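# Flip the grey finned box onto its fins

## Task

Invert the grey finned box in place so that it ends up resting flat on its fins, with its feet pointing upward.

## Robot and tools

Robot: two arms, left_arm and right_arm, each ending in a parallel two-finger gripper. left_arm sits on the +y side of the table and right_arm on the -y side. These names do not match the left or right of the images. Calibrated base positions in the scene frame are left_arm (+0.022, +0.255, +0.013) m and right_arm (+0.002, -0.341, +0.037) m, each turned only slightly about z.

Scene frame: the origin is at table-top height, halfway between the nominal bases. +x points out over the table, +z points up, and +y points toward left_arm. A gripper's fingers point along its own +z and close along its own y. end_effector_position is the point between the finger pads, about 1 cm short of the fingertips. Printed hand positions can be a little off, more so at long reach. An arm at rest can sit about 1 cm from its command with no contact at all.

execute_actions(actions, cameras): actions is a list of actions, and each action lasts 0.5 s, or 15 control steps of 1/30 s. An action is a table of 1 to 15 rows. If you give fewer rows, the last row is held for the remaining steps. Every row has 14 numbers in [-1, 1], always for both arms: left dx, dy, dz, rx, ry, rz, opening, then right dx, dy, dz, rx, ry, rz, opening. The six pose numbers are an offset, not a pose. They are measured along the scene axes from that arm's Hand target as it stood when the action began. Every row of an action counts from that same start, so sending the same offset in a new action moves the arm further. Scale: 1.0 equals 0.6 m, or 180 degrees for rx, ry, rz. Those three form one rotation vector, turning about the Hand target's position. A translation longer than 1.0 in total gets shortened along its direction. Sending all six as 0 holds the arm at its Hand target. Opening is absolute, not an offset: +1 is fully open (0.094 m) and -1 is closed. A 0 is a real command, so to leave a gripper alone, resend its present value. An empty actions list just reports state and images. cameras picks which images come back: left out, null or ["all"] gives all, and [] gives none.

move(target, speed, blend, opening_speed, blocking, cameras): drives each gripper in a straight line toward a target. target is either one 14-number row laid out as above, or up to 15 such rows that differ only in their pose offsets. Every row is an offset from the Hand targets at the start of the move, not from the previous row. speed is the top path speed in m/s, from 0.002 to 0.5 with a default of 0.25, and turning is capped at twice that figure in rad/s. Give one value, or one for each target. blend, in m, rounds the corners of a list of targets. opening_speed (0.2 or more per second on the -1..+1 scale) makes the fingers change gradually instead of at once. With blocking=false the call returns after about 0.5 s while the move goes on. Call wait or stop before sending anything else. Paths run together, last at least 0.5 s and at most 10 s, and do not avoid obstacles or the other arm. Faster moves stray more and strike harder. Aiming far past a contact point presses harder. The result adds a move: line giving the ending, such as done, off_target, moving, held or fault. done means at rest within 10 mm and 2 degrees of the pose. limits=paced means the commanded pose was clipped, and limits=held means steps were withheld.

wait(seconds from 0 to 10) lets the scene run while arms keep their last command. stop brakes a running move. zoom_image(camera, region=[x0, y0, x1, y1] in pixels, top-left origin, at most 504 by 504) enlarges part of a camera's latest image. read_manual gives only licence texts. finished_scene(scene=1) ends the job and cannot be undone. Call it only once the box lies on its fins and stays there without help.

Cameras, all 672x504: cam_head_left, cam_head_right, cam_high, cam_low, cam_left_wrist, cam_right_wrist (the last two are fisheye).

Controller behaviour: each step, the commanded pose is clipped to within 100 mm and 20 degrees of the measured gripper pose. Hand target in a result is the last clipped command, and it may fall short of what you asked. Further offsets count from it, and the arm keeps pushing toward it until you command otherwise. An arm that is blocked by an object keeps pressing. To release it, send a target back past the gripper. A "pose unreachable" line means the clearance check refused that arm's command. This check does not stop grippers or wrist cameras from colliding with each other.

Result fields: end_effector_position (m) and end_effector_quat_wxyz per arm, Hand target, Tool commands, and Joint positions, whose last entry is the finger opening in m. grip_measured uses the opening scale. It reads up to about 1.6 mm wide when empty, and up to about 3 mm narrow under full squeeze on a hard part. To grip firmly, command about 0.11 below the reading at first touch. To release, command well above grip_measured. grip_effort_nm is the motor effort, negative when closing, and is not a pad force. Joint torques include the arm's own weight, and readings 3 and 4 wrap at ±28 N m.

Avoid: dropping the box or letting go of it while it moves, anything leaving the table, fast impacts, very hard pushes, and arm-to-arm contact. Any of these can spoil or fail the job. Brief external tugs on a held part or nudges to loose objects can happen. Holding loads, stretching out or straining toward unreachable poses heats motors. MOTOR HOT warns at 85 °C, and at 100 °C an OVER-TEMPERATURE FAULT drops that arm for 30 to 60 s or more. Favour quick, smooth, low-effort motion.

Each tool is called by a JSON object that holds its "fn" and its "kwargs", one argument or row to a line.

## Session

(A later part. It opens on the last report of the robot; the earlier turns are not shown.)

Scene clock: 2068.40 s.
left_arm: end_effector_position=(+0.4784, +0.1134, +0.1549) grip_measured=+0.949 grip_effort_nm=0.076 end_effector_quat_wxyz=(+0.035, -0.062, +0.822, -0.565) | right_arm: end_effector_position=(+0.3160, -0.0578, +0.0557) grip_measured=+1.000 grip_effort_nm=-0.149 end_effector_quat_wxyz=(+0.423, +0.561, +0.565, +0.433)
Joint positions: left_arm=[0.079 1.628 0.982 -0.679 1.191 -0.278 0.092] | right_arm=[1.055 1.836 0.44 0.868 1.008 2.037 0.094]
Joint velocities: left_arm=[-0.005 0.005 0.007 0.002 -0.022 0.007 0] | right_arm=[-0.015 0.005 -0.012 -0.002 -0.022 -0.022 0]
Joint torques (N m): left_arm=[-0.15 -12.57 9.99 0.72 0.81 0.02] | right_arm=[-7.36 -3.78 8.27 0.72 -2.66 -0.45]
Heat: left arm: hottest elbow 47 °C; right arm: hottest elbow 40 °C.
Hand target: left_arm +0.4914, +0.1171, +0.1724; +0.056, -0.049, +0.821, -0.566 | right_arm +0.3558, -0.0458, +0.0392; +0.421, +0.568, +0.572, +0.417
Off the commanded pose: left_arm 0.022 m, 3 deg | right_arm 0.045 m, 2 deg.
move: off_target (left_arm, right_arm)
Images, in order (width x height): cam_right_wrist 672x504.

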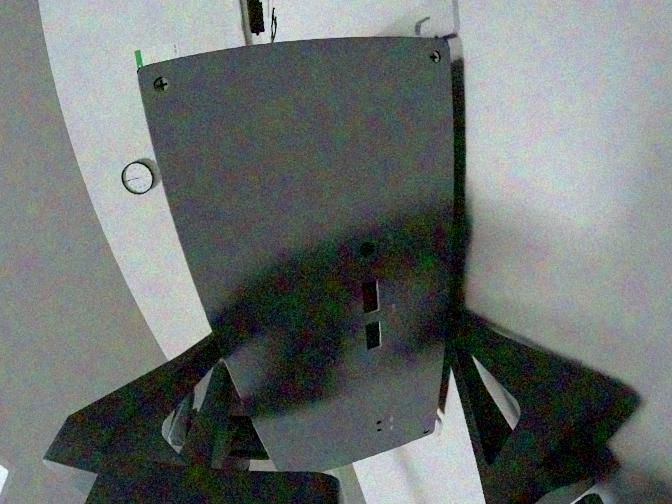

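{"fn": "move", "kwargs": {
  "target": [
    [0,0.0,0.0,0,0,0,0.95,0.03,0.0,0.01,0,0.0,0.0,0.3]
  ],
  "speed": 0.05,
  "opening_speed": 0.8,
  "cameras": ["cam_right_wrist"]
}}

{"fn": "move", "kwargs": {
  "target": [
    [0,0.0,0.0,0,0,0,0.95,0.0,0.0,0.07,0,0.0,0.0,0.0]
  ],
  "speed": 0.04,
  "cameras": ["cam_right_wrist","cam_high","cam_low"]
}}

Scene clock: 2075.20 s.
left_arm: end_effector_position=(+0.4784, +0.1134, +0.1549) grip_measured=+0.949 grip_effort_nm=0.076 end_effector_quat_wxyz=(+0.035, -0.062, +0.822, -0.565) | right_arm: end_effector_position=(+0.3371, -0.0489, +0.0556) grip_measured=+0.959 grip_effort_nm=-1.043 end_effector_quat_wxyz=(+0.417, +0.561, +0.569, +0.434)
Joint positions: left_arm=[0.079 1.628 0.982 -0.679 1.191 -0.278 0.092] | right_arm=[1.007 1.851 0.482 0.873 0.952 1.999 0.092]
Joint velocities: left_arm=[0.005 -0.005 -0.012 0.012 -0.066 -0.051 0] | right_arm=[0.015 0.005 0.002 -0.007 -0.037 0.007 0]
Joint torques (N m): left_arm=[-0.26 -12.63 9.99 0.73 0.82 0.04] | right_arm=[-7.06 -6.48 7.32 0.51 -1.91 -0.45]
Heat: left arm: hottest elbow 47 °C; right arm: hottest elbow 40 °C.
Hand target: left_arm +0.4914, +0.1171, +0.1724; +0.056, -0.049, +0.821, -0.566 | right_arm +0.3736, -0.0456, +0.0453; +0.421, +0.568, +0.572, +0.417
Off the commanded pose: left_arm 0.022 m, 3 deg | right_arm 0.038 m, 2 deg.
move: off_target (left_arm, right_arm)
Images, in order (width x height): cam_right_wrist 672x504.

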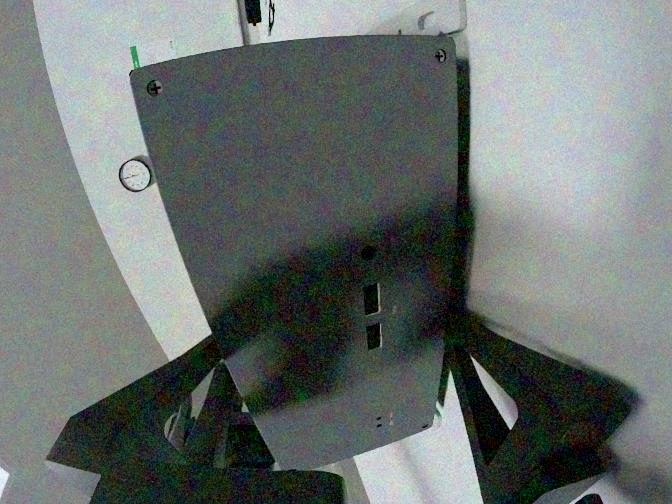

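Scene clock: 2076.80 s.
left_arm: end_effector_position=(+0.4784, +0.1134, +0.1549) grip_measured=+0.949 grip_effort_nm=0.076 end_effector_quat_wxyz=(+0.035, -0.062, +0.822, -0.565) | right_arm: end_effector_position=(+0.3494, -0.0589, +0.0685) grip_measured=+0.956 grip_effort_nm=-1.038 end_effector_quat_wxyz=(+0.416, +0.571, +0.576, +0.410)
Joint positions: left_arm=[0.079 1.628 0.982 -0.679 1.191 -0.278 0.092] | right_arm=[0.963 1.761 0.493 0.716 0.922 2.016 0.092]
Joint velocities: left_arm=[-0.024 -0.015 0.002 0.002 -0.037 0.081 0] | right_arm=[-0.005 -0.005 0.002 0.002 -0.022 0.007 -0.001]
Joint torques (N m): left_arm=[-0.15 -12.69 10 0.77 0.81 0.01] | right_arm=[-3.37 -10.34 7.15 0.88 -0.59 -0.66]
Heat: left arm: hottest elbow 47 °C; right arm: hottest elbow 40 °C.
Hand target: left_arm +0.4914, +0.1171, +0.1724; +0.056, -0.049, +0.821, -0.566 | right_arm +0.3734, -0.0460, +0.0864; +0.421, +0.568, +0.572, +0.417
Off the commanded pose: left_arm 0.022 m, 3 deg | right_arm 0.033 m, 1 deg.
move: off_target (left_arm, right_arm)
Images, in order (width x height): cam_high 672x504, cam_low 672x504, cam_right_wrist 672x504.

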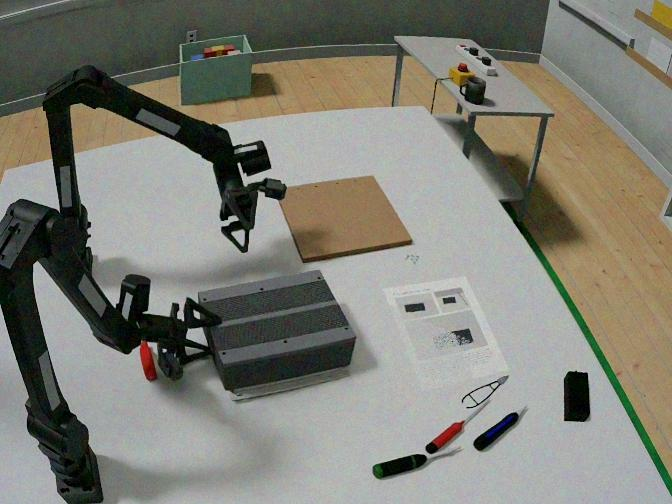

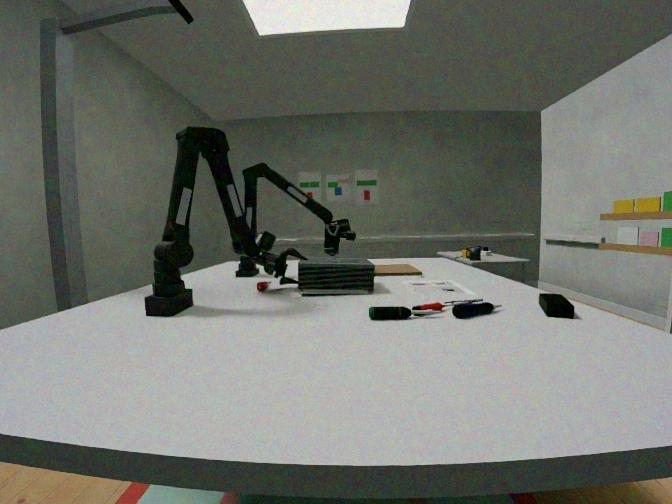

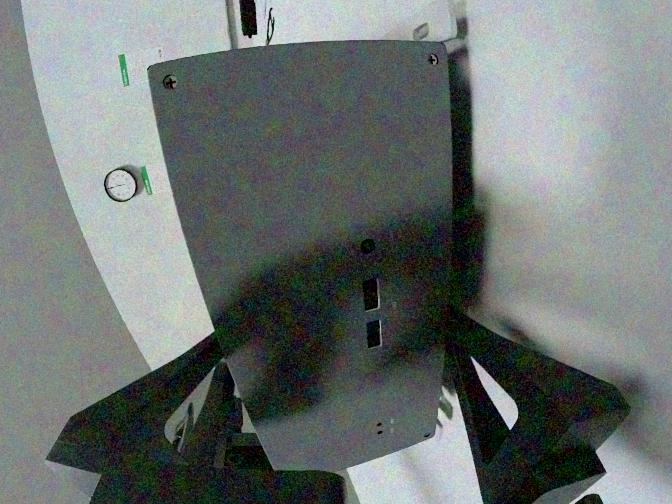

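{"fn": "move", "kwargs": {
  "target": [
    [0,0.0,0.0,0,0,0,0.95,0.0,0.0,0.135,0,0.0,0.0,0.0]
  ],
  "speed": 0.05,
  "cameras": ["cam_right_wrist","cam_high","cam_low"]
}}

Scene clock: 2102.93 s.
left_arm: end_effector_position=(+0.4784, +0.1134, +0.1549) grip_measured=+0.949 grip_effort_nm=0.076 end_effector_quat_wxyz=(+0.035, -0.062, +0.822, -0.565) | right_arm: end_effector_position=(+0.3470, -0.0750, +0.0978) grip_measured=+0.953 grip_effort_nm=-1.038 end_effector_quat_wxyz=(+0.402, +0.581, +0.607, +0.363)
Joint positions: left_arm=[0.079 1.628 0.982 -0.679 1.191 -0.278 0.092] | right_arm=[0.932 1.551 0.501 0.357 0.868 2.063 0.092]
Joint velocities: left_arm=[-0.015 -0.005 -0.007 0.017 0.066 -0.007 0] | right_arm=[0.005 -0.015 -0.007 -0.017 0.051 -0.066 0]
Joint torques (N m): left_arm=[-0.21 -12.63 9.99 0.7 0.82 0.02] | right_arm=[-0.85 -15.68 10.37 2.73 2.01 -0.94]
Heat: left arm: hottest elbow 47 °C; right arm: hottest elbow 40 °C.
Hand target: left_arm +0.4914, +0.1171, +0.1724; +0.056, -0.049, +0.821, -0.566 | right_arm +0.3730, -0.0462, +0.1658; +0.421, +0.568, +0.572, +0.417
Off the commanded pose: left_arm 0.022 m, 3 deg | right_arm 0.080 m, 8 deg.
move: off_target (left_arm, right_arm)
Images, in order (width x height): cam_high 672x504, cam_low 672x504, cam_right_wrist 672x504.

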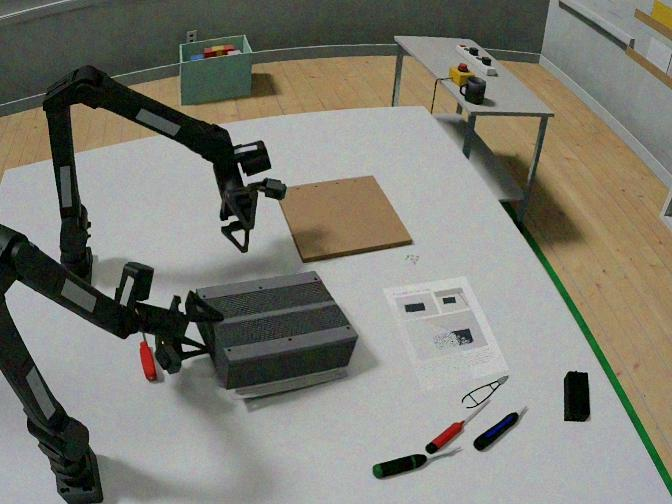

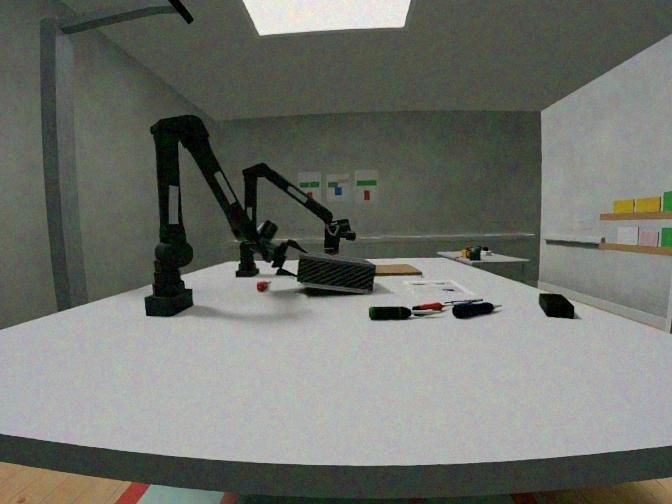

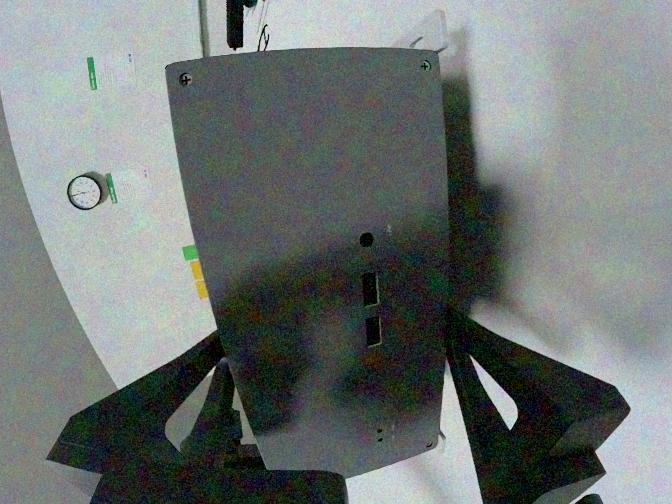

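{"fn": "move", "kwargs": {
  "target": [
    [0,0.0,0.0,0,0,0,0.95,-0.02,0.0,0.04,0,-0.03,0.0,-0.2],
    [0,0.0,0.0,0,0,0,0.95,-0.02,0.0,0.06,0,-0.03,0.0,-0.2]
  ],
  "speed": 0.06,
  "cameras": ["cam_low"]
}}

{"fn": "move", "kwargs": {
  "target": [
    [0,0.0,0.0,0,0,0,0.95,0,0.0,0.06,-0.2,0,0.08,-0.2]
  ],
  "speed": 0.15,
  "cameras": ["cam_right_wrist","cam_high","cam_low"]
}}

Scene clock: 2114.63 s.
left_arm: end_effector_position=(+0.4784, +0.1134, +0.1549) grip_measured=+0.949 grip_effort_nm=0.076 end_effector_quat_wxyz=(+0.035, -0.062, +0.822, -0.565) | right_arm: end_effector_position=(+0.3406, -0.0819, +0.1036) grip_measured=+0.951 grip_effort_nm=-1.043 end_effector_quat_wxyz=(+0.427, +0.558, +0.617, +0.353)
Joint positions: left_arm=[0.079 1.628 0.982 -0.679 1.191 -0.278 0.092] | right_arm=[0.946 1.532 0.477 0.379 0.907 1.989 0.092]
Joint velocities: left_arm=[-0.005 -0.005 0.017 -0.022 -0.022 -0.022 0] | right_arm=[-0.005 0.005 0.002 -0.007 -0.081 0.066 0]
Joint torques (N m): left_arm=[-0.15 -12.57 9.99 0.75 0.82 0.02] | right_arm=[0.73 -17.32 9.52 5.41 3.21 -0.93]
Heat: left arm: hottest elbow 47 °C; right arm: hottest elbow 42 °C.
Hand target: left_arm +0.4914, +0.1171, +0.1724; +0.056, -0.049, +0.821, -0.566 | right_arm +0.3598, -0.0483, +0.1953; +0.448, +0.547, +0.551, +0.443
Off the commanded pose: left_arm 0.022 m, 3 deg | right_arm 0.106 m, 13 deg; position clipped.
move: off_target (left_arm, right_arm); limits=paced
Images, in order (width x height): cam_low 672x504.

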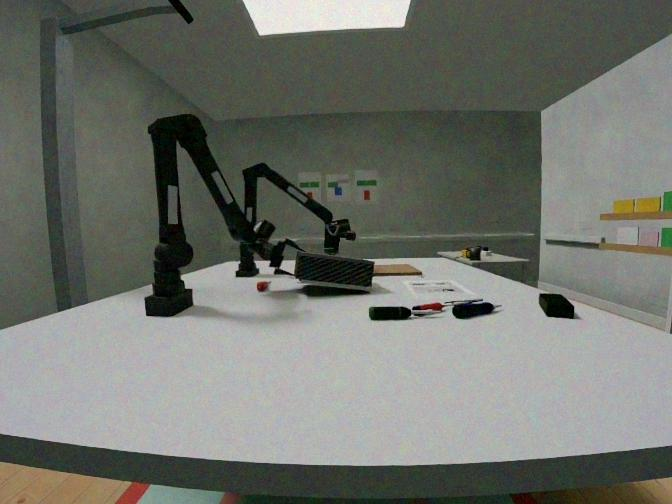

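Scene clock: 2117.73 s.
left_arm: end_effector_position=(+0.4784, +0.1134, +0.1549) grip_measured=+0.949 grip_effort_nm=0.076 end_effector_quat_wxyz=(+0.035, -0.062, +0.822, -0.565) | right_arm: end_effector_position=(+0.3358, -0.0721, +0.1609) grip_measured=+0.950 grip_effort_nm=-1.038 end_effector_quat_wxyz=(+0.496, +0.332, +0.755, +0.270)
Joint positions: left_arm=[0.079 1.628 0.982 -0.679 1.191 -0.278 0.092] | right_arm=[0.943 1.328 0.466 0.311 0.81 1.331 0.092]
Joint velocities: left_arm=[0.005 -0.005 -0.002 -0.027 0.007 -0.037 0] | right_arm=[0.005 -0.005 0.002 -0.007 0.022 -0.022 0]
Joint torques (N m): left_arm=[-0.21 -12.51 9.99 0.8 0.82 0.02] | right_arm=[-1.55 -11.87 12.33 2.93 1.29 -1.35]
Heat: left arm: hottest elbow 47 °C; right arm: hottest elbow 42 °C.
Hand target: left_arm +0.4914, +0.1171, +0.1724; +0.056, -0.049, +0.821, -0.566 | right_arm +0.3594, -0.0482, +0.2304; +0.536, +0.310, +0.724, +0.304
Off the commanded pose: left_arm 0.022 m, 3 deg | right_arm 0.078 m, 7 deg.
move: off_target (left_arm, right_arm)
Images, in order (width x height): cam_high 672x504, cam_low 672x504, cam_right_wrist 672x504.

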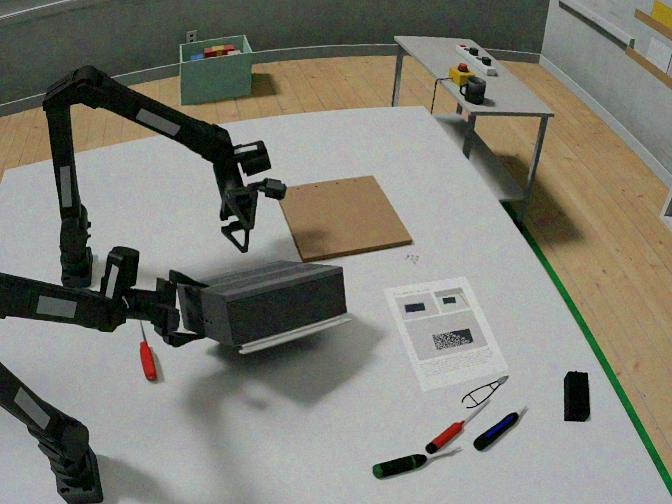

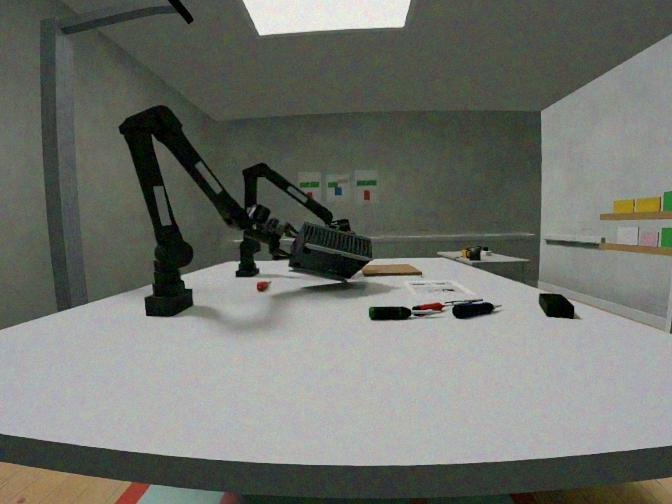

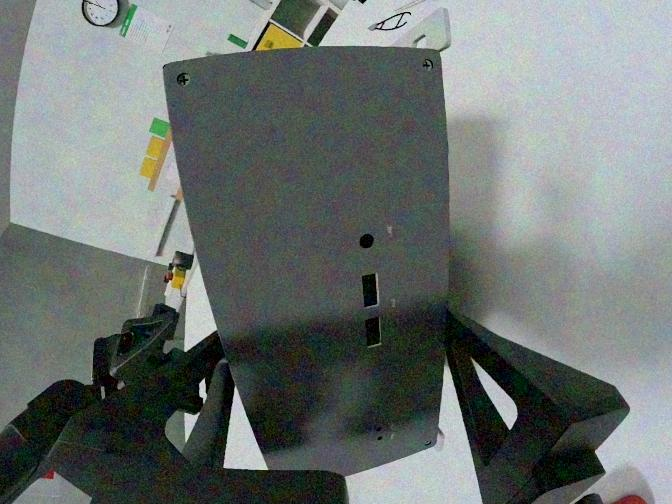

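{"fn": "move", "kwargs": {
  "target": [0,0.25,0.1,0,0,0,0.95,0,0,0,-0.2,0,0.08,-0.2],
  "speed": 0.15,
  "cameras": ["cam_low","cam_high"]
}}

Scene clock: 2143.83 s.
left_arm: end_effector_position=(+0.4786, +0.2621, +0.2307) grip_measured=+0.949 grip_effort_nm=0.076 end_effector_quat_wxyz=(+0.053, -0.050, +0.823, -0.564) | right_arm: end_effector_position=(+0.3343, -0.0406, +0.1915) grip_measured=+0.949 grip_effort_nm=-1.043 end_effector_quat_wxyz=(+0.529, +0.021, +0.836, +0.148)
Joint positions: left_arm=[0.405 1.725 1.319 -1.668 1.149 0.576 0.092] | right_arm=[0.94 1.245 0.528 0.192 0.654 0.636 0.092]
Joint velocities: left_arm=[-0.005 -0.015 -0.012 0.002 -0.037 0.022 0.001] | right_arm=[0.005 0.005 -0.007 -0.007 -0.066 0.037 -0.001]
Joint torques (N m): left_arm=[-0.15 -10.52 10.26 -0.55 0.49 0] | right_arm=[-4.19 -8.88 10.92 1.63 2.36 -0.63]
Heat: left arm: hottest elbow 47 °C; right arm: hottest elbow 44 °C.
Hand target: left_arm +0.4900, +0.2697, +0.2283; +0.052, -0.045, +0.822, -0.565 | right_arm +0.3593, -0.0481, +0.2301; +0.564, +0.038, +0.815, +0.130
Off the commanded pose: left_arm 0.014 m, 1 deg | right_arm 0.047 m, 5 deg.
joint sent to its limit (left arm) — joint 4 (wrist pitch), lower limit. The joint targets are off in position, not in orientation.
move: off_target (left_arm, right_arm)
Images, in order (width x height): cam_high 672x504, cam_low 672x504.

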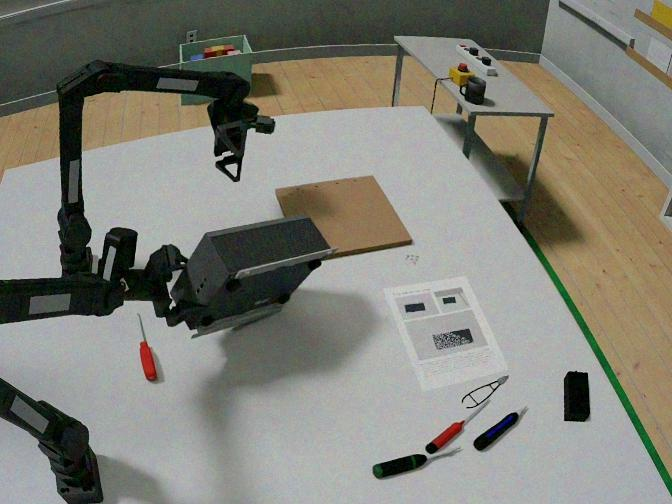

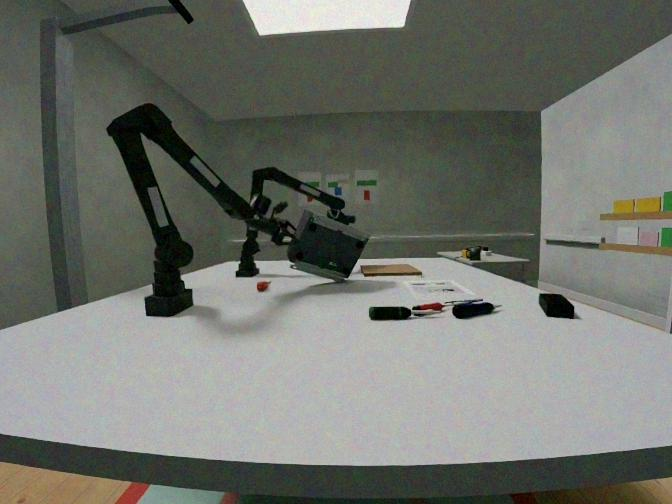

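{"fn": "move", "kwargs": {
  "target": [0,0,0,0,0,0,0.95,0,0,0,-0.21,0.01,0.08,-0.2],
  "speed": 0.15,
  "cameras": []
}}

{"fn": "move", "kwargs": {
  "target": [0,0,0,0,0,0,0.95,0,0,0,-0.2,0.01,0.08,-0.2],
  "speed": 0.15,
  "cameras": ["cam_low","cam_high","cam_head_right"]
}}

Scene clock: 2154.27 s.
left_arm: end_effector_position=(+0.4785, +0.2621, +0.2306) grip_measured=+0.949 grip_effort_nm=0.076 end_effector_quat_wxyz=(+0.052, -0.050, +0.823, -0.564) | right_arm: end_effector_position=(+0.3135, -0.0774, +0.1419) grip_measured=+0.932 grip_effort_nm=-1.043 end_effector_quat_wxyz=(+0.432, -0.310, +0.841, -0.101)
Joint positions: left_arm=[0.405 1.725 1.319 -1.669 1.149 0.577 0.092] | right_arm=[0.921 1.235 0.536 -0.147 0.625 0.002 0.091]
Joint velocities: left_arm=[-0.015 -0.005 -0.027 -0.007 0.051 0.022 0] | right_arm=[-0.005 0.005 0.017 0.002 -0.037 -0.066 0.001]
Joint torques (N m): left_arm=[-0.15 -10.58 10.28 -0.5 0.49 0.02] | right_arm=[-2.84 -11.05 15.24 3.15 2.29 0.05]
Heat: left arm: hottest elbow 47 °C; right arm: hottest elbow 45 °C.
Hand target: left_arm +0.4900, +0.2697, +0.2282; +0.051, -0.045, +0.822, -0.565 | right_arm +0.3578, -0.0488, +0.2268; +0.512, -0.244, +0.820, -0.072
Off the commanded pose: left_arm 0.014 m, 1 deg | right_arm 0.104 m, 13 deg; position clipped.
joint sent to its limit (left arm) — joint 4 (wrist pitch), lower limit. The joint targets still meet the commanded pose.
move: off_target (left_arm, right_arm); limits=paced
No camera images: "cameras" was empty.

Scene clock: 2157.27 s.
left_arm: end_effector_position=(+0.4785, +0.2621, +0.2306) grip_measured=+0.949 grip_effort_nm=0.076 end_effector_quat_wxyz=(+0.052, -0.050, +0.823, -0.564) | right_arm: end_effector_position=(+0.3342, -0.0765, +0.1755) grip_measured=+0.927 grip_effort_nm=-1.038 end_effector_quat_wxyz=(+0.358, -0.511, +0.735, -0.267)
Joint positions: left_arm=[0.405 1.725 1.319 -1.669 1.149 0.577 0.092] | right_arm=[0.914 1.255 0.672 -0.349 0.725 -0.519 0.091]
Joint velocities: left_arm=[0.005 -0.005 -0.027 0.012 -0.022 0.022 0] | right_arm=[-0.005 -0.005 0.002 0.007 -0.022 -0.007 -0.001]
Joint torques (N m): left_arm=[-0.21 -10.7 10.28 -0.53 0.49 0.02] | right_arm=[-1.08 -9.05 14.19 1.77 0.25 -0.23]
Heat: left arm: hottest elbow 47 °C; right arm: hottest elbow 46 °C.
Hand target: left_arm +0.4900, +0.2697, +0.2282; +0.051, -0.045, +0.822, -0.565 | right_arm +0.3579, -0.0489, +0.2269; +0.404, -0.490, +0.730, -0.253
Off the commanded pose: left_arm 0.014 m, 1 deg | right_arm 0.063 m, 6 deg.
joint sent to its limit (left arm) — joint 4 (wrist pitch), lower limit. The joint targets still meet the commanded pose.
move: off_target (left_arm, right_arm); limits=paced
Images, in order (width x height): cam_head_right 672x504, cam_high 672x504, cam_low 672x504.

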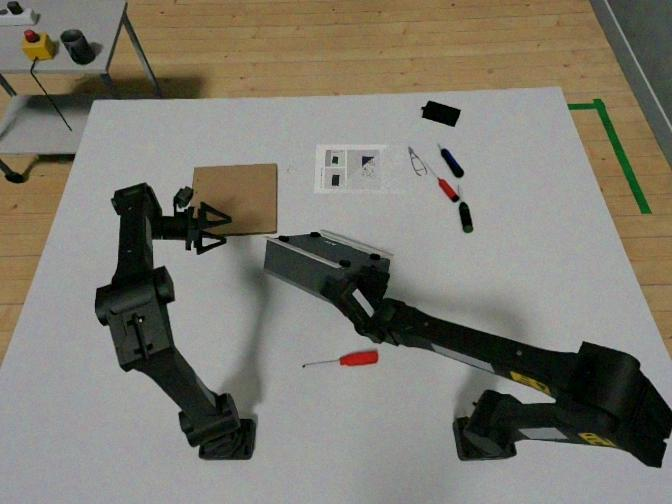

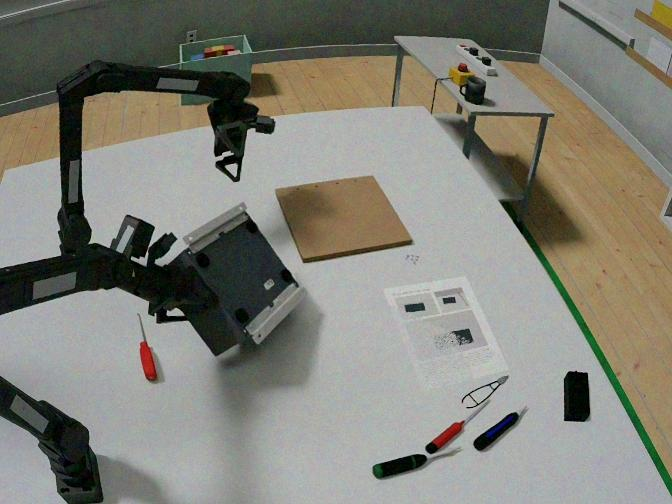

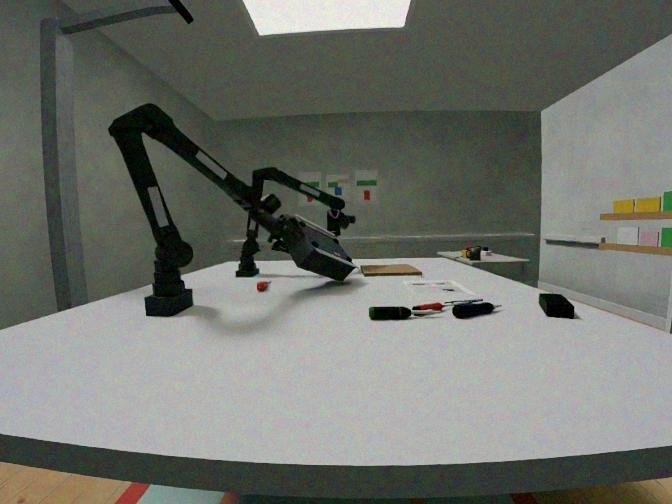

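{"fn": "move", "kwargs": {
  "target": [0,0,0,0,0,0,0.95,0,-0.01,-0.05,-0.14,0.02,0.07,-0.2],
  "speed": 0.12,
  "cameras": ["cam_low","cam_high","cam_head_right"]
}}

Scene clock: 2163.63 s.
left_arm: end_effector_position=(+0.4785, +0.2621, +0.2306) grip_measured=+0.949 grip_effort_nm=0.076 end_effector_quat_wxyz=(+0.052, -0.050, +0.823, -0.564) | right_arm: end_effector_position=(+0.3529, -0.0629, +0.1991) grip_measured=+0.927 grip_effort_nm=-1.038 end_effector_quat_wxyz=(-0.314, +0.616, -0.635, +0.344)
Joint positions: left_arm=[0.405 1.725 1.319 -1.669 1.149 0.577 0.092] | right_arm=[0.909 1.286 0.748 -0.366 0.767 -0.878 0.091]
Joint velocities: left_arm=[-0.005 0.005 0.012 0.012 0.051 -0.051 0] | right_arm=[0.005 -0.015 0.002 -0.002 -0.051 0.007 0]
Joint torques (N m): left_arm=[-0.15 -10.64 10.25 -0.53 0.49 0.01] | right_arm=[-1.85 -5.07 10.3 0.17 -0.87 -0.7]
Heat: left arm: hottest elbow 47 °C; right arm: hottest elbow 48 °C.
Hand target: left_arm +0.4900, +0.2697, +0.2283; +0.051, -0.045, +0.822, -0.565 | right_arm +0.3580, -0.0552, +0.1973; -0.289, +0.650, -0.612, +0.345
Off the commanded pose: left_arm 0.014 m, 1 deg | right_arm 0.010 m, 5 deg.
joint sent to its limit (left arm) — joint 4 (wrist pitch), lower limit. The joint targets still meet the commanded pose.
move: off_target (left_arm, right_arm)
Images, in order (width x height): cam_head_right 672x504, cam_high 672x504, cam_low 672x504.

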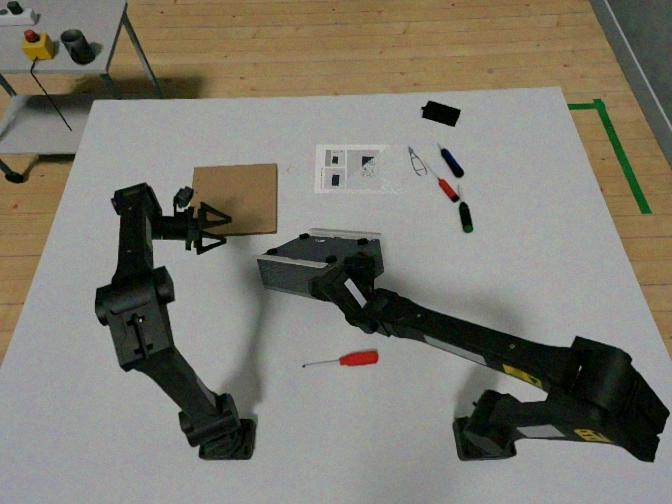

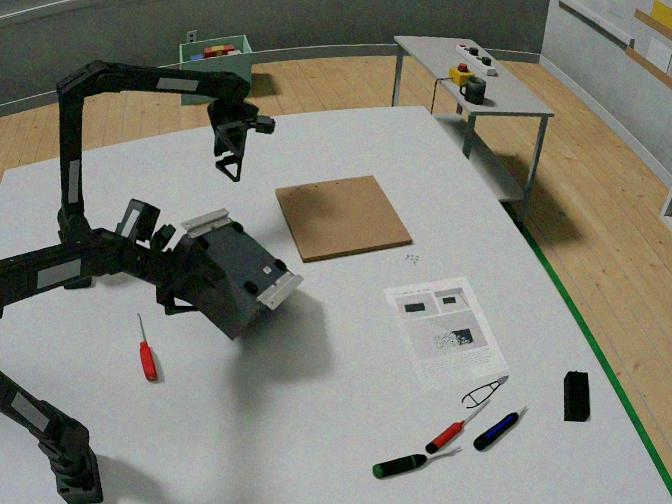

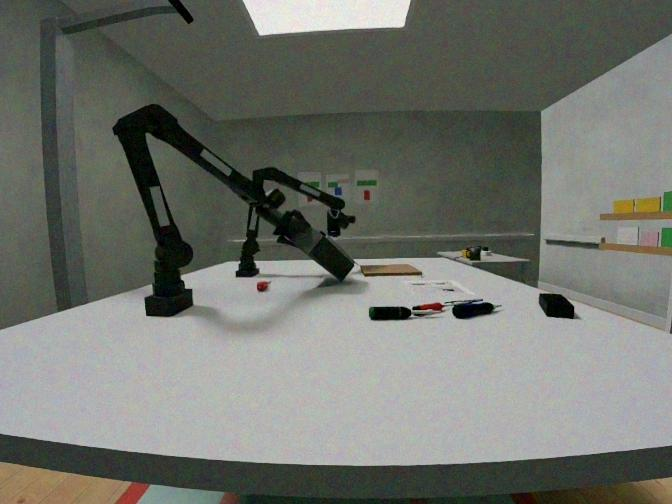

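{"fn": "move", "kwargs": {
  "target": [0,0,0,0,0,0,0.95,-0.06,0,-0.08,0,-0.06,0,-0.2],
  "speed": 0.08,
  "cameras": ["cam_low","cam_high","cam_head_right","cam_right_wrist"]
}}

Scene clock: 2181.07 s.
left_arm: end_effector_position=(+0.4785, +0.2621, +0.2306) grip_measured=+0.949 grip_effort_nm=0.081 end_effector_quat_wxyz=(+0.052, -0.050, +0.823, -0.564) | right_arm: end_effector_position=(+0.3237, -0.0611, +0.1695) grip_measured=+0.927 grip_effort_nm=-1.043 end_effector_quat_wxyz=(-0.374, +0.576, -0.603, +0.405)
Joint positions: left_arm=[0.405 1.725 1.319 -1.669 1.149 0.577 0.092] | right_arm=[1.027 1.344 0.584 -0.014 0.977 -0.907 0.091]
Joint velocities: left_arm=[-0.005 -0.005 -0.022 -0.017 0.007 0.037 0] | right_arm=[-0.005 -0.005 -0.007 0.017 -0.022 -0.037 -0.001]
Joint torques (N m): left_arm=[-0.21 -10.7 10.28 -0.53 0.49 0.02] | right_arm=[-0.97 -3.66 6.75 0.83 -1.17 -0.45]
Heat: left arm: hottest elbow 47 °C; right arm: hottest elbow 48 °C.
Hand target: left_arm +0.4900, +0.2697, +0.2283; +0.051, -0.045, +0.822, -0.565 | right_arm +0.3228, -0.0557, +0.1496; -0.345, +0.615, -0.582, +0.405
Off the commanded pose: left_arm 0.014 m, 1 deg | right_arm 0.021 m, 6 deg.
joint sent to its limit (left arm) — joint 4 (wrist pitch), lower limit. The joint targets still meet the commanded pose.
move: off_target (left_arm, right_arm)
Images, in order (width x height): cam_head_right 672x504, cam_high 672x504, cam_low 672x504, cam_right_wrist 672x504.

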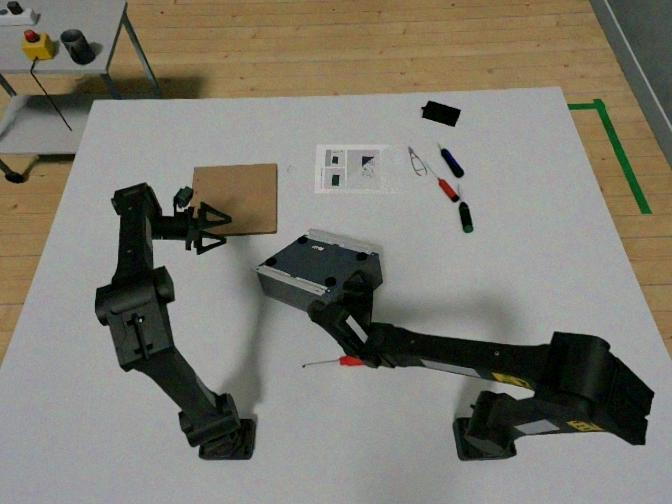

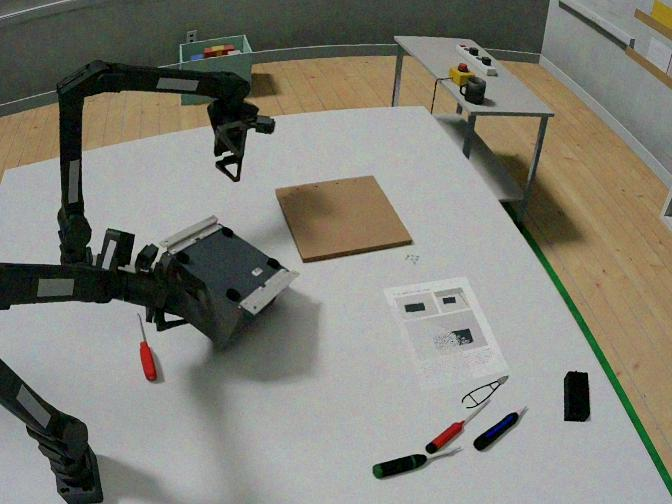

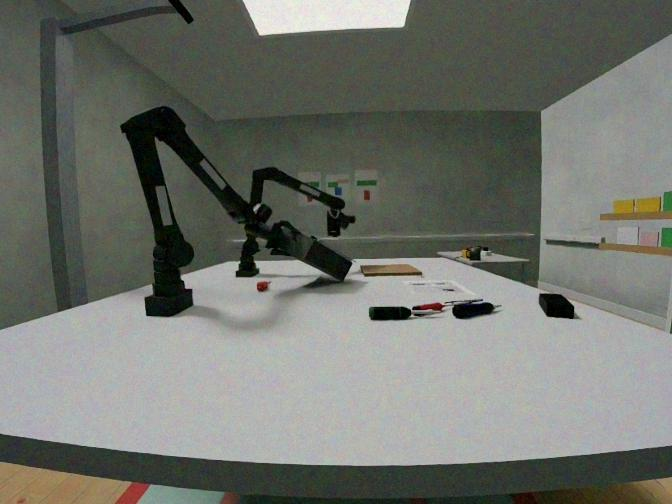

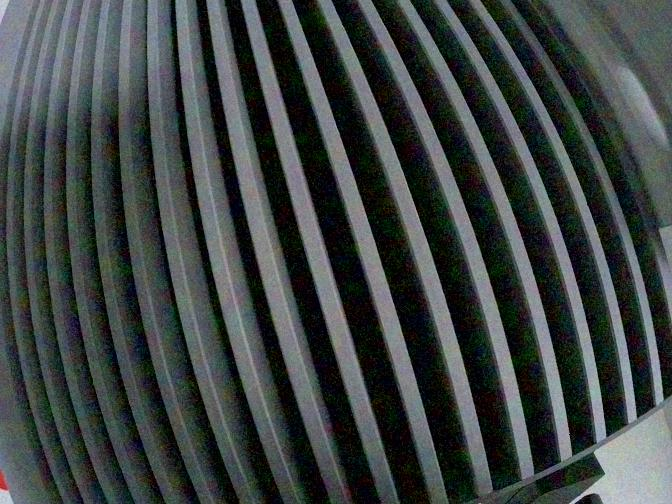

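{"fn": "move", "kwargs": {
  "target": [0,0,0,0,0,0,0.95,0,0,-0.07,0,-0.05,0,-0.2],
  "speed": 0.08,
  "cameras": ["cam_low","cam_high","cam_right_wrist"]
}}

Scene clock: 2192.53 s.
left_arm: end_effector_position=(+0.4785, +0.2621, +0.2306) grip_measured=+0.949 grip_effort_nm=0.076 end_effector_quat_wxyz=(+0.052, -0.050, +0.823, -0.564) | right_arm: end_effector_position=(+0.3234, -0.0576, +0.1300) grip_measured=+0.927 grip_effort_nm=-1.043 end_effector_quat_wxyz=(+0.432, -0.525, +0.590, -0.436)
Joint positions: left_arm=[0.405 1.725 1.319 -1.669 1.149 0.577 0.092] | right_arm=[1.055 1.56 0.49 0.512 1.085 -1.012 0.091]
Joint velocities: left_arm=[0.005 0.005 0.002 0.012 -0.037 -0.051 0] | right_arm=[-0.015 -0.015 0.002 -0.017 -0.022 0.051 0]
Joint torques (N m): left_arm=[-0.21 -10.64 10.28 -0.5 0.49 0.02] | right_arm=[-1.32 -4.25 5.04 0.46 -1.18 -0.93]
Heat: left arm: hottest elbow 47 °C; right arm: hottest elbow 46 °C.
Hand target: left_arm +0.4900, +0.2697, +0.2283; +0.051, -0.045, +0.822, -0.565 | right_arm +0.3234, -0.0557, +0.1093; +0.390, -0.581, +0.552, -0.453
Off the commanded pose: left_arm 0.014 m, 1 deg | right_arm 0.023 m, 9 deg.
joint sent to its limit (left arm) — joint 4 (wrist pitch), lower limit. The joint targets still meet the commanded pose.
move: off_target (left_arm, right_arm)
Images, in order (width x height): cam_high 672x504, cam_low 672x504, cam_right_wrist 672x504.

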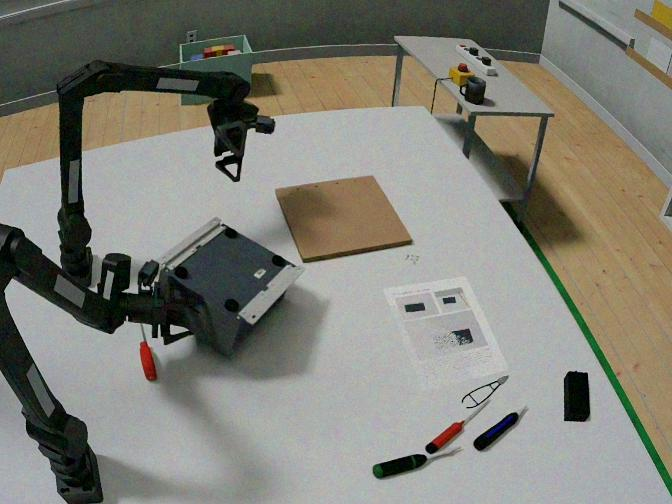

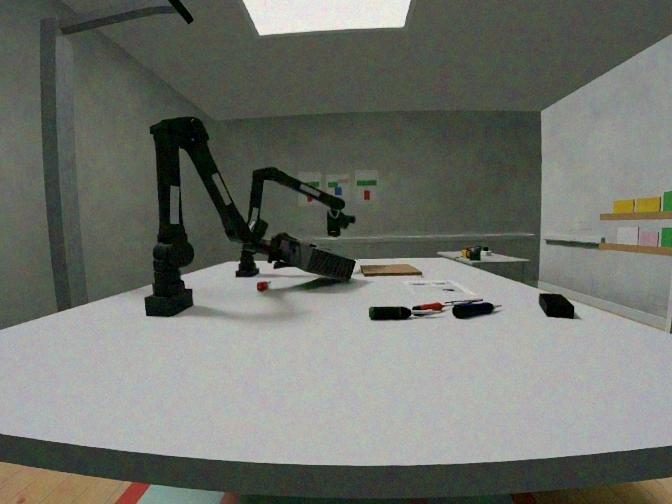

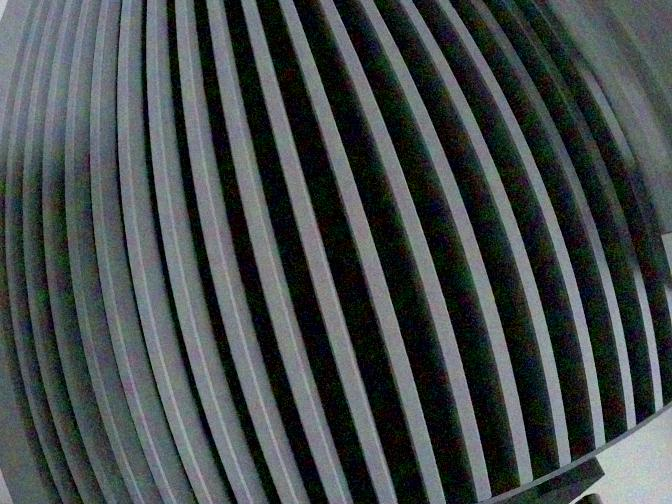

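{"fn": "move", "kwargs": {
  "target": [0,0,0,0,0,0,0.95,0,0,-0.06,0,0,0,-0.2],
  "speed": 0.06,
  "cameras": ["cam_low","cam_high","cam_head_right"]
}}

Scene clock: 2201.53 s.
left_arm: end_effector_position=(+0.4785, +0.2621, +0.2306) grip_measured=+0.949 grip_effort_nm=0.076 end_effector_quat_wxyz=(+0.052, -0.050, +0.823, -0.564) | right_arm: end_effector_position=(+0.3226, -0.0647, +0.0975) grip_measured=+0.920 grip_effort_nm=-1.043 end_effector_quat_wxyz=(+0.438, -0.501, +0.603, -0.441)
Joint positions: left_arm=[0.405 1.725 1.319 -1.669 1.149 0.577 0.092] | right_arm=[1.056 1.696 0.474 0.666 1.123 -0.973 0.09]
Joint velocities: left_arm=[-0.015 -0.005 0.022 0.007 -0.081 -0.066 0.001] | right_arm=[0.005 -0.005 0.002 0.007 0.022 -0.037 -0.001]
Joint torques (N m): left_arm=[-0.26 -10.64 10.24 -0.58 0.49 0.01] | right_arm=[-1.32 -6.18 4.57 0.23 -2.6 -1.34]
Heat: left arm: hottest elbow 47 °C; right arm: hottest elbow 44 °C.
Hand target: left_arm +0.4900, +0.2697, +0.2283; +0.051, -0.045, +0.822, -0.565 | right_arm +0.3235, -0.0555, +0.0739; +0.390, -0.581, +0.552, -0.453
Off the commanded pose: left_arm 0.014 m, 1 deg | right_arm 0.026 m, 12 deg.
joint sent to its limit (left arm) — joint 4 (wrist pitch), lower limit. The joint targets still meet the commanded pose.
move: off_target (left_arm, right_arm)
Images, in order (width x height): cam_head_right 672x504, cam_high 672x504, cam_low 672x504.

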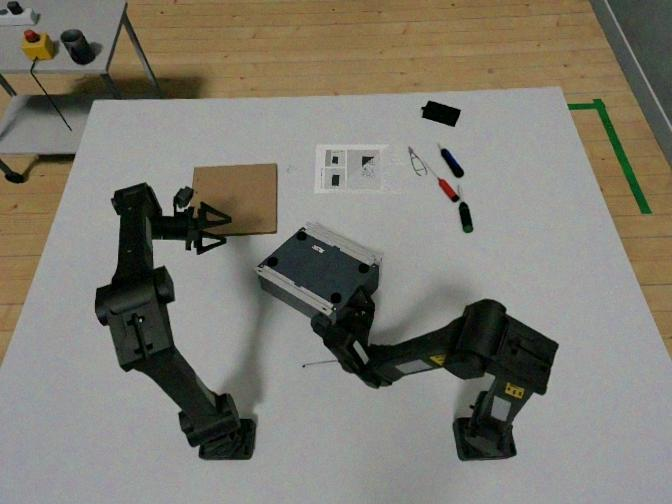

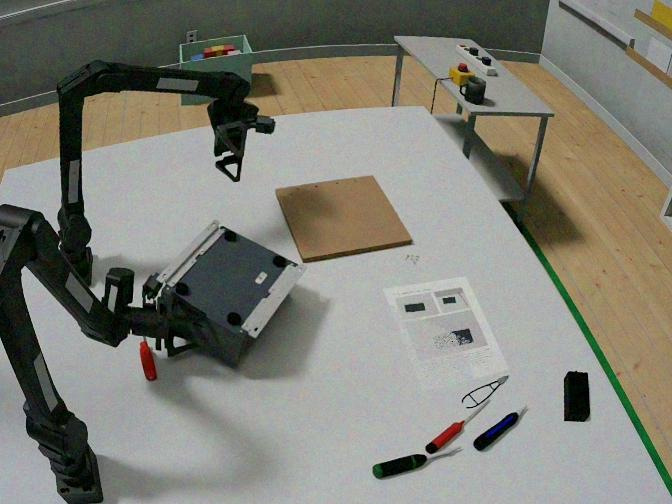

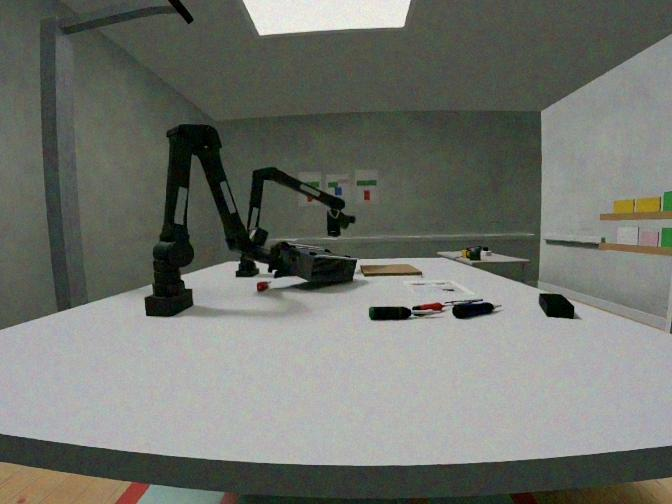

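{"fn": "move", "kwargs": {
  "target": [0,0,0,0,0,0,0.95,0,0,-0.05,0,0.03,0,-0.2],
  "speed": 0.06,
  "cameras": ["cam_low","cam_head_left","cam_right_wrist"]
}}

{"fn": "zoom_image", "kwargs": {
  "camera": "cam_low",
  "region": [220, 210, 400, 310]
}}

Scene clock: 2207.77 s.
left_arm: end_effector_position=(+0.4785, +0.2621, +0.2306) grip_measured=+0.949 grip_effort_nm=0.076 end_effector_quat_wxyz=(+0.052, -0.050, +0.823, -0.564) | right_arm: end_effector_position=(+0.3278, -0.0842, +0.0650) grip_measured=+0.914 grip_effort_nm=-1.038 end_effector_quat_wxyz=(+0.413, -0.492, +0.636, -0.427)
Joint positions: left_arm=[0.405 1.725 1.319 -1.669 1.149 0.577 0.092] | right_arm=[1.014 1.75 0.473 0.586 1.092 -0.829 0.09]
Joint velocities: left_arm=[0.005 -0.005 0.002 -0.012 0.007 -0.066 -0.001] | right_arm=[-0.005 0.005 0.017 0.022 -0.037 -0.037 -0.001]
Joint torques (N m): left_arm=[-0.26 -10.64 10.32 -0.57 0.48 0.01] | right_arm=[1.67 -6.65 5.57 -0.51 -3.54 -1.74]
Heat: left arm: hottest elbow 47 °C; right arm: hottest elbow 43 °C.
Hand target: left_arm +0.4900, +0.2697, +0.2283; +0.051, -0.045, +0.822, -0.565 | right_arm +0.3235, -0.0555, +0.0440; +0.364, -0.602, +0.570, -0.425
Off the commanded pose: left_arm 0.014 m, 1 deg | right_arm 0.036 m, 16 deg.
joint sent to its limit (left arm) — joint 4 (wrist pitch), lower limit. The joint targets still meet the commanded pose.
move: off_target (left_arm, right_arm)
Images, in order (width x height): cam_head_left 672x504, cam_low 672x504, cam_right_wrist 672x504.

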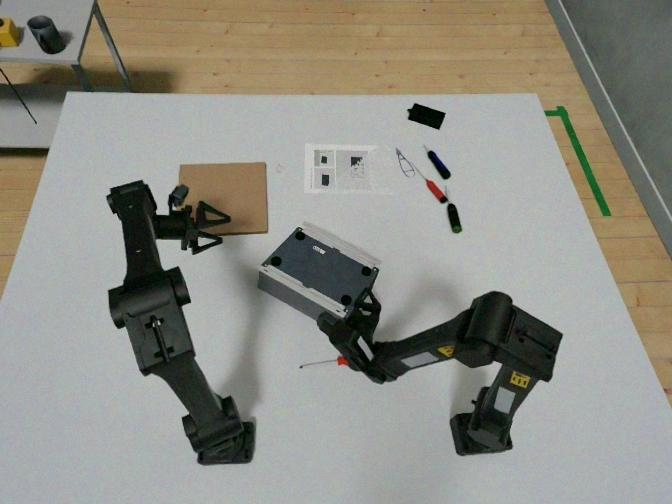

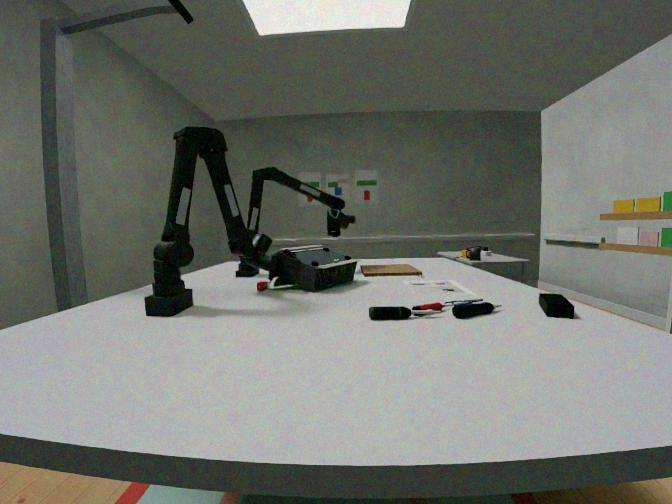

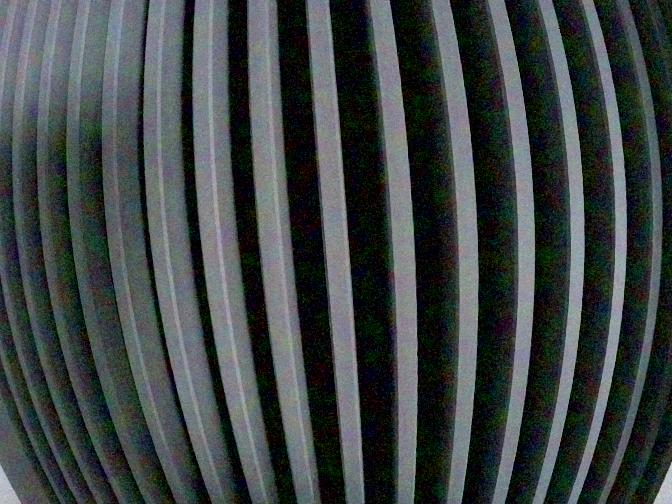

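Scaled by 2.800.

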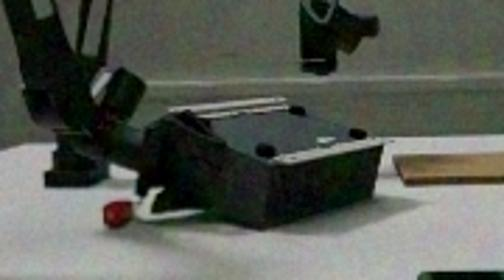

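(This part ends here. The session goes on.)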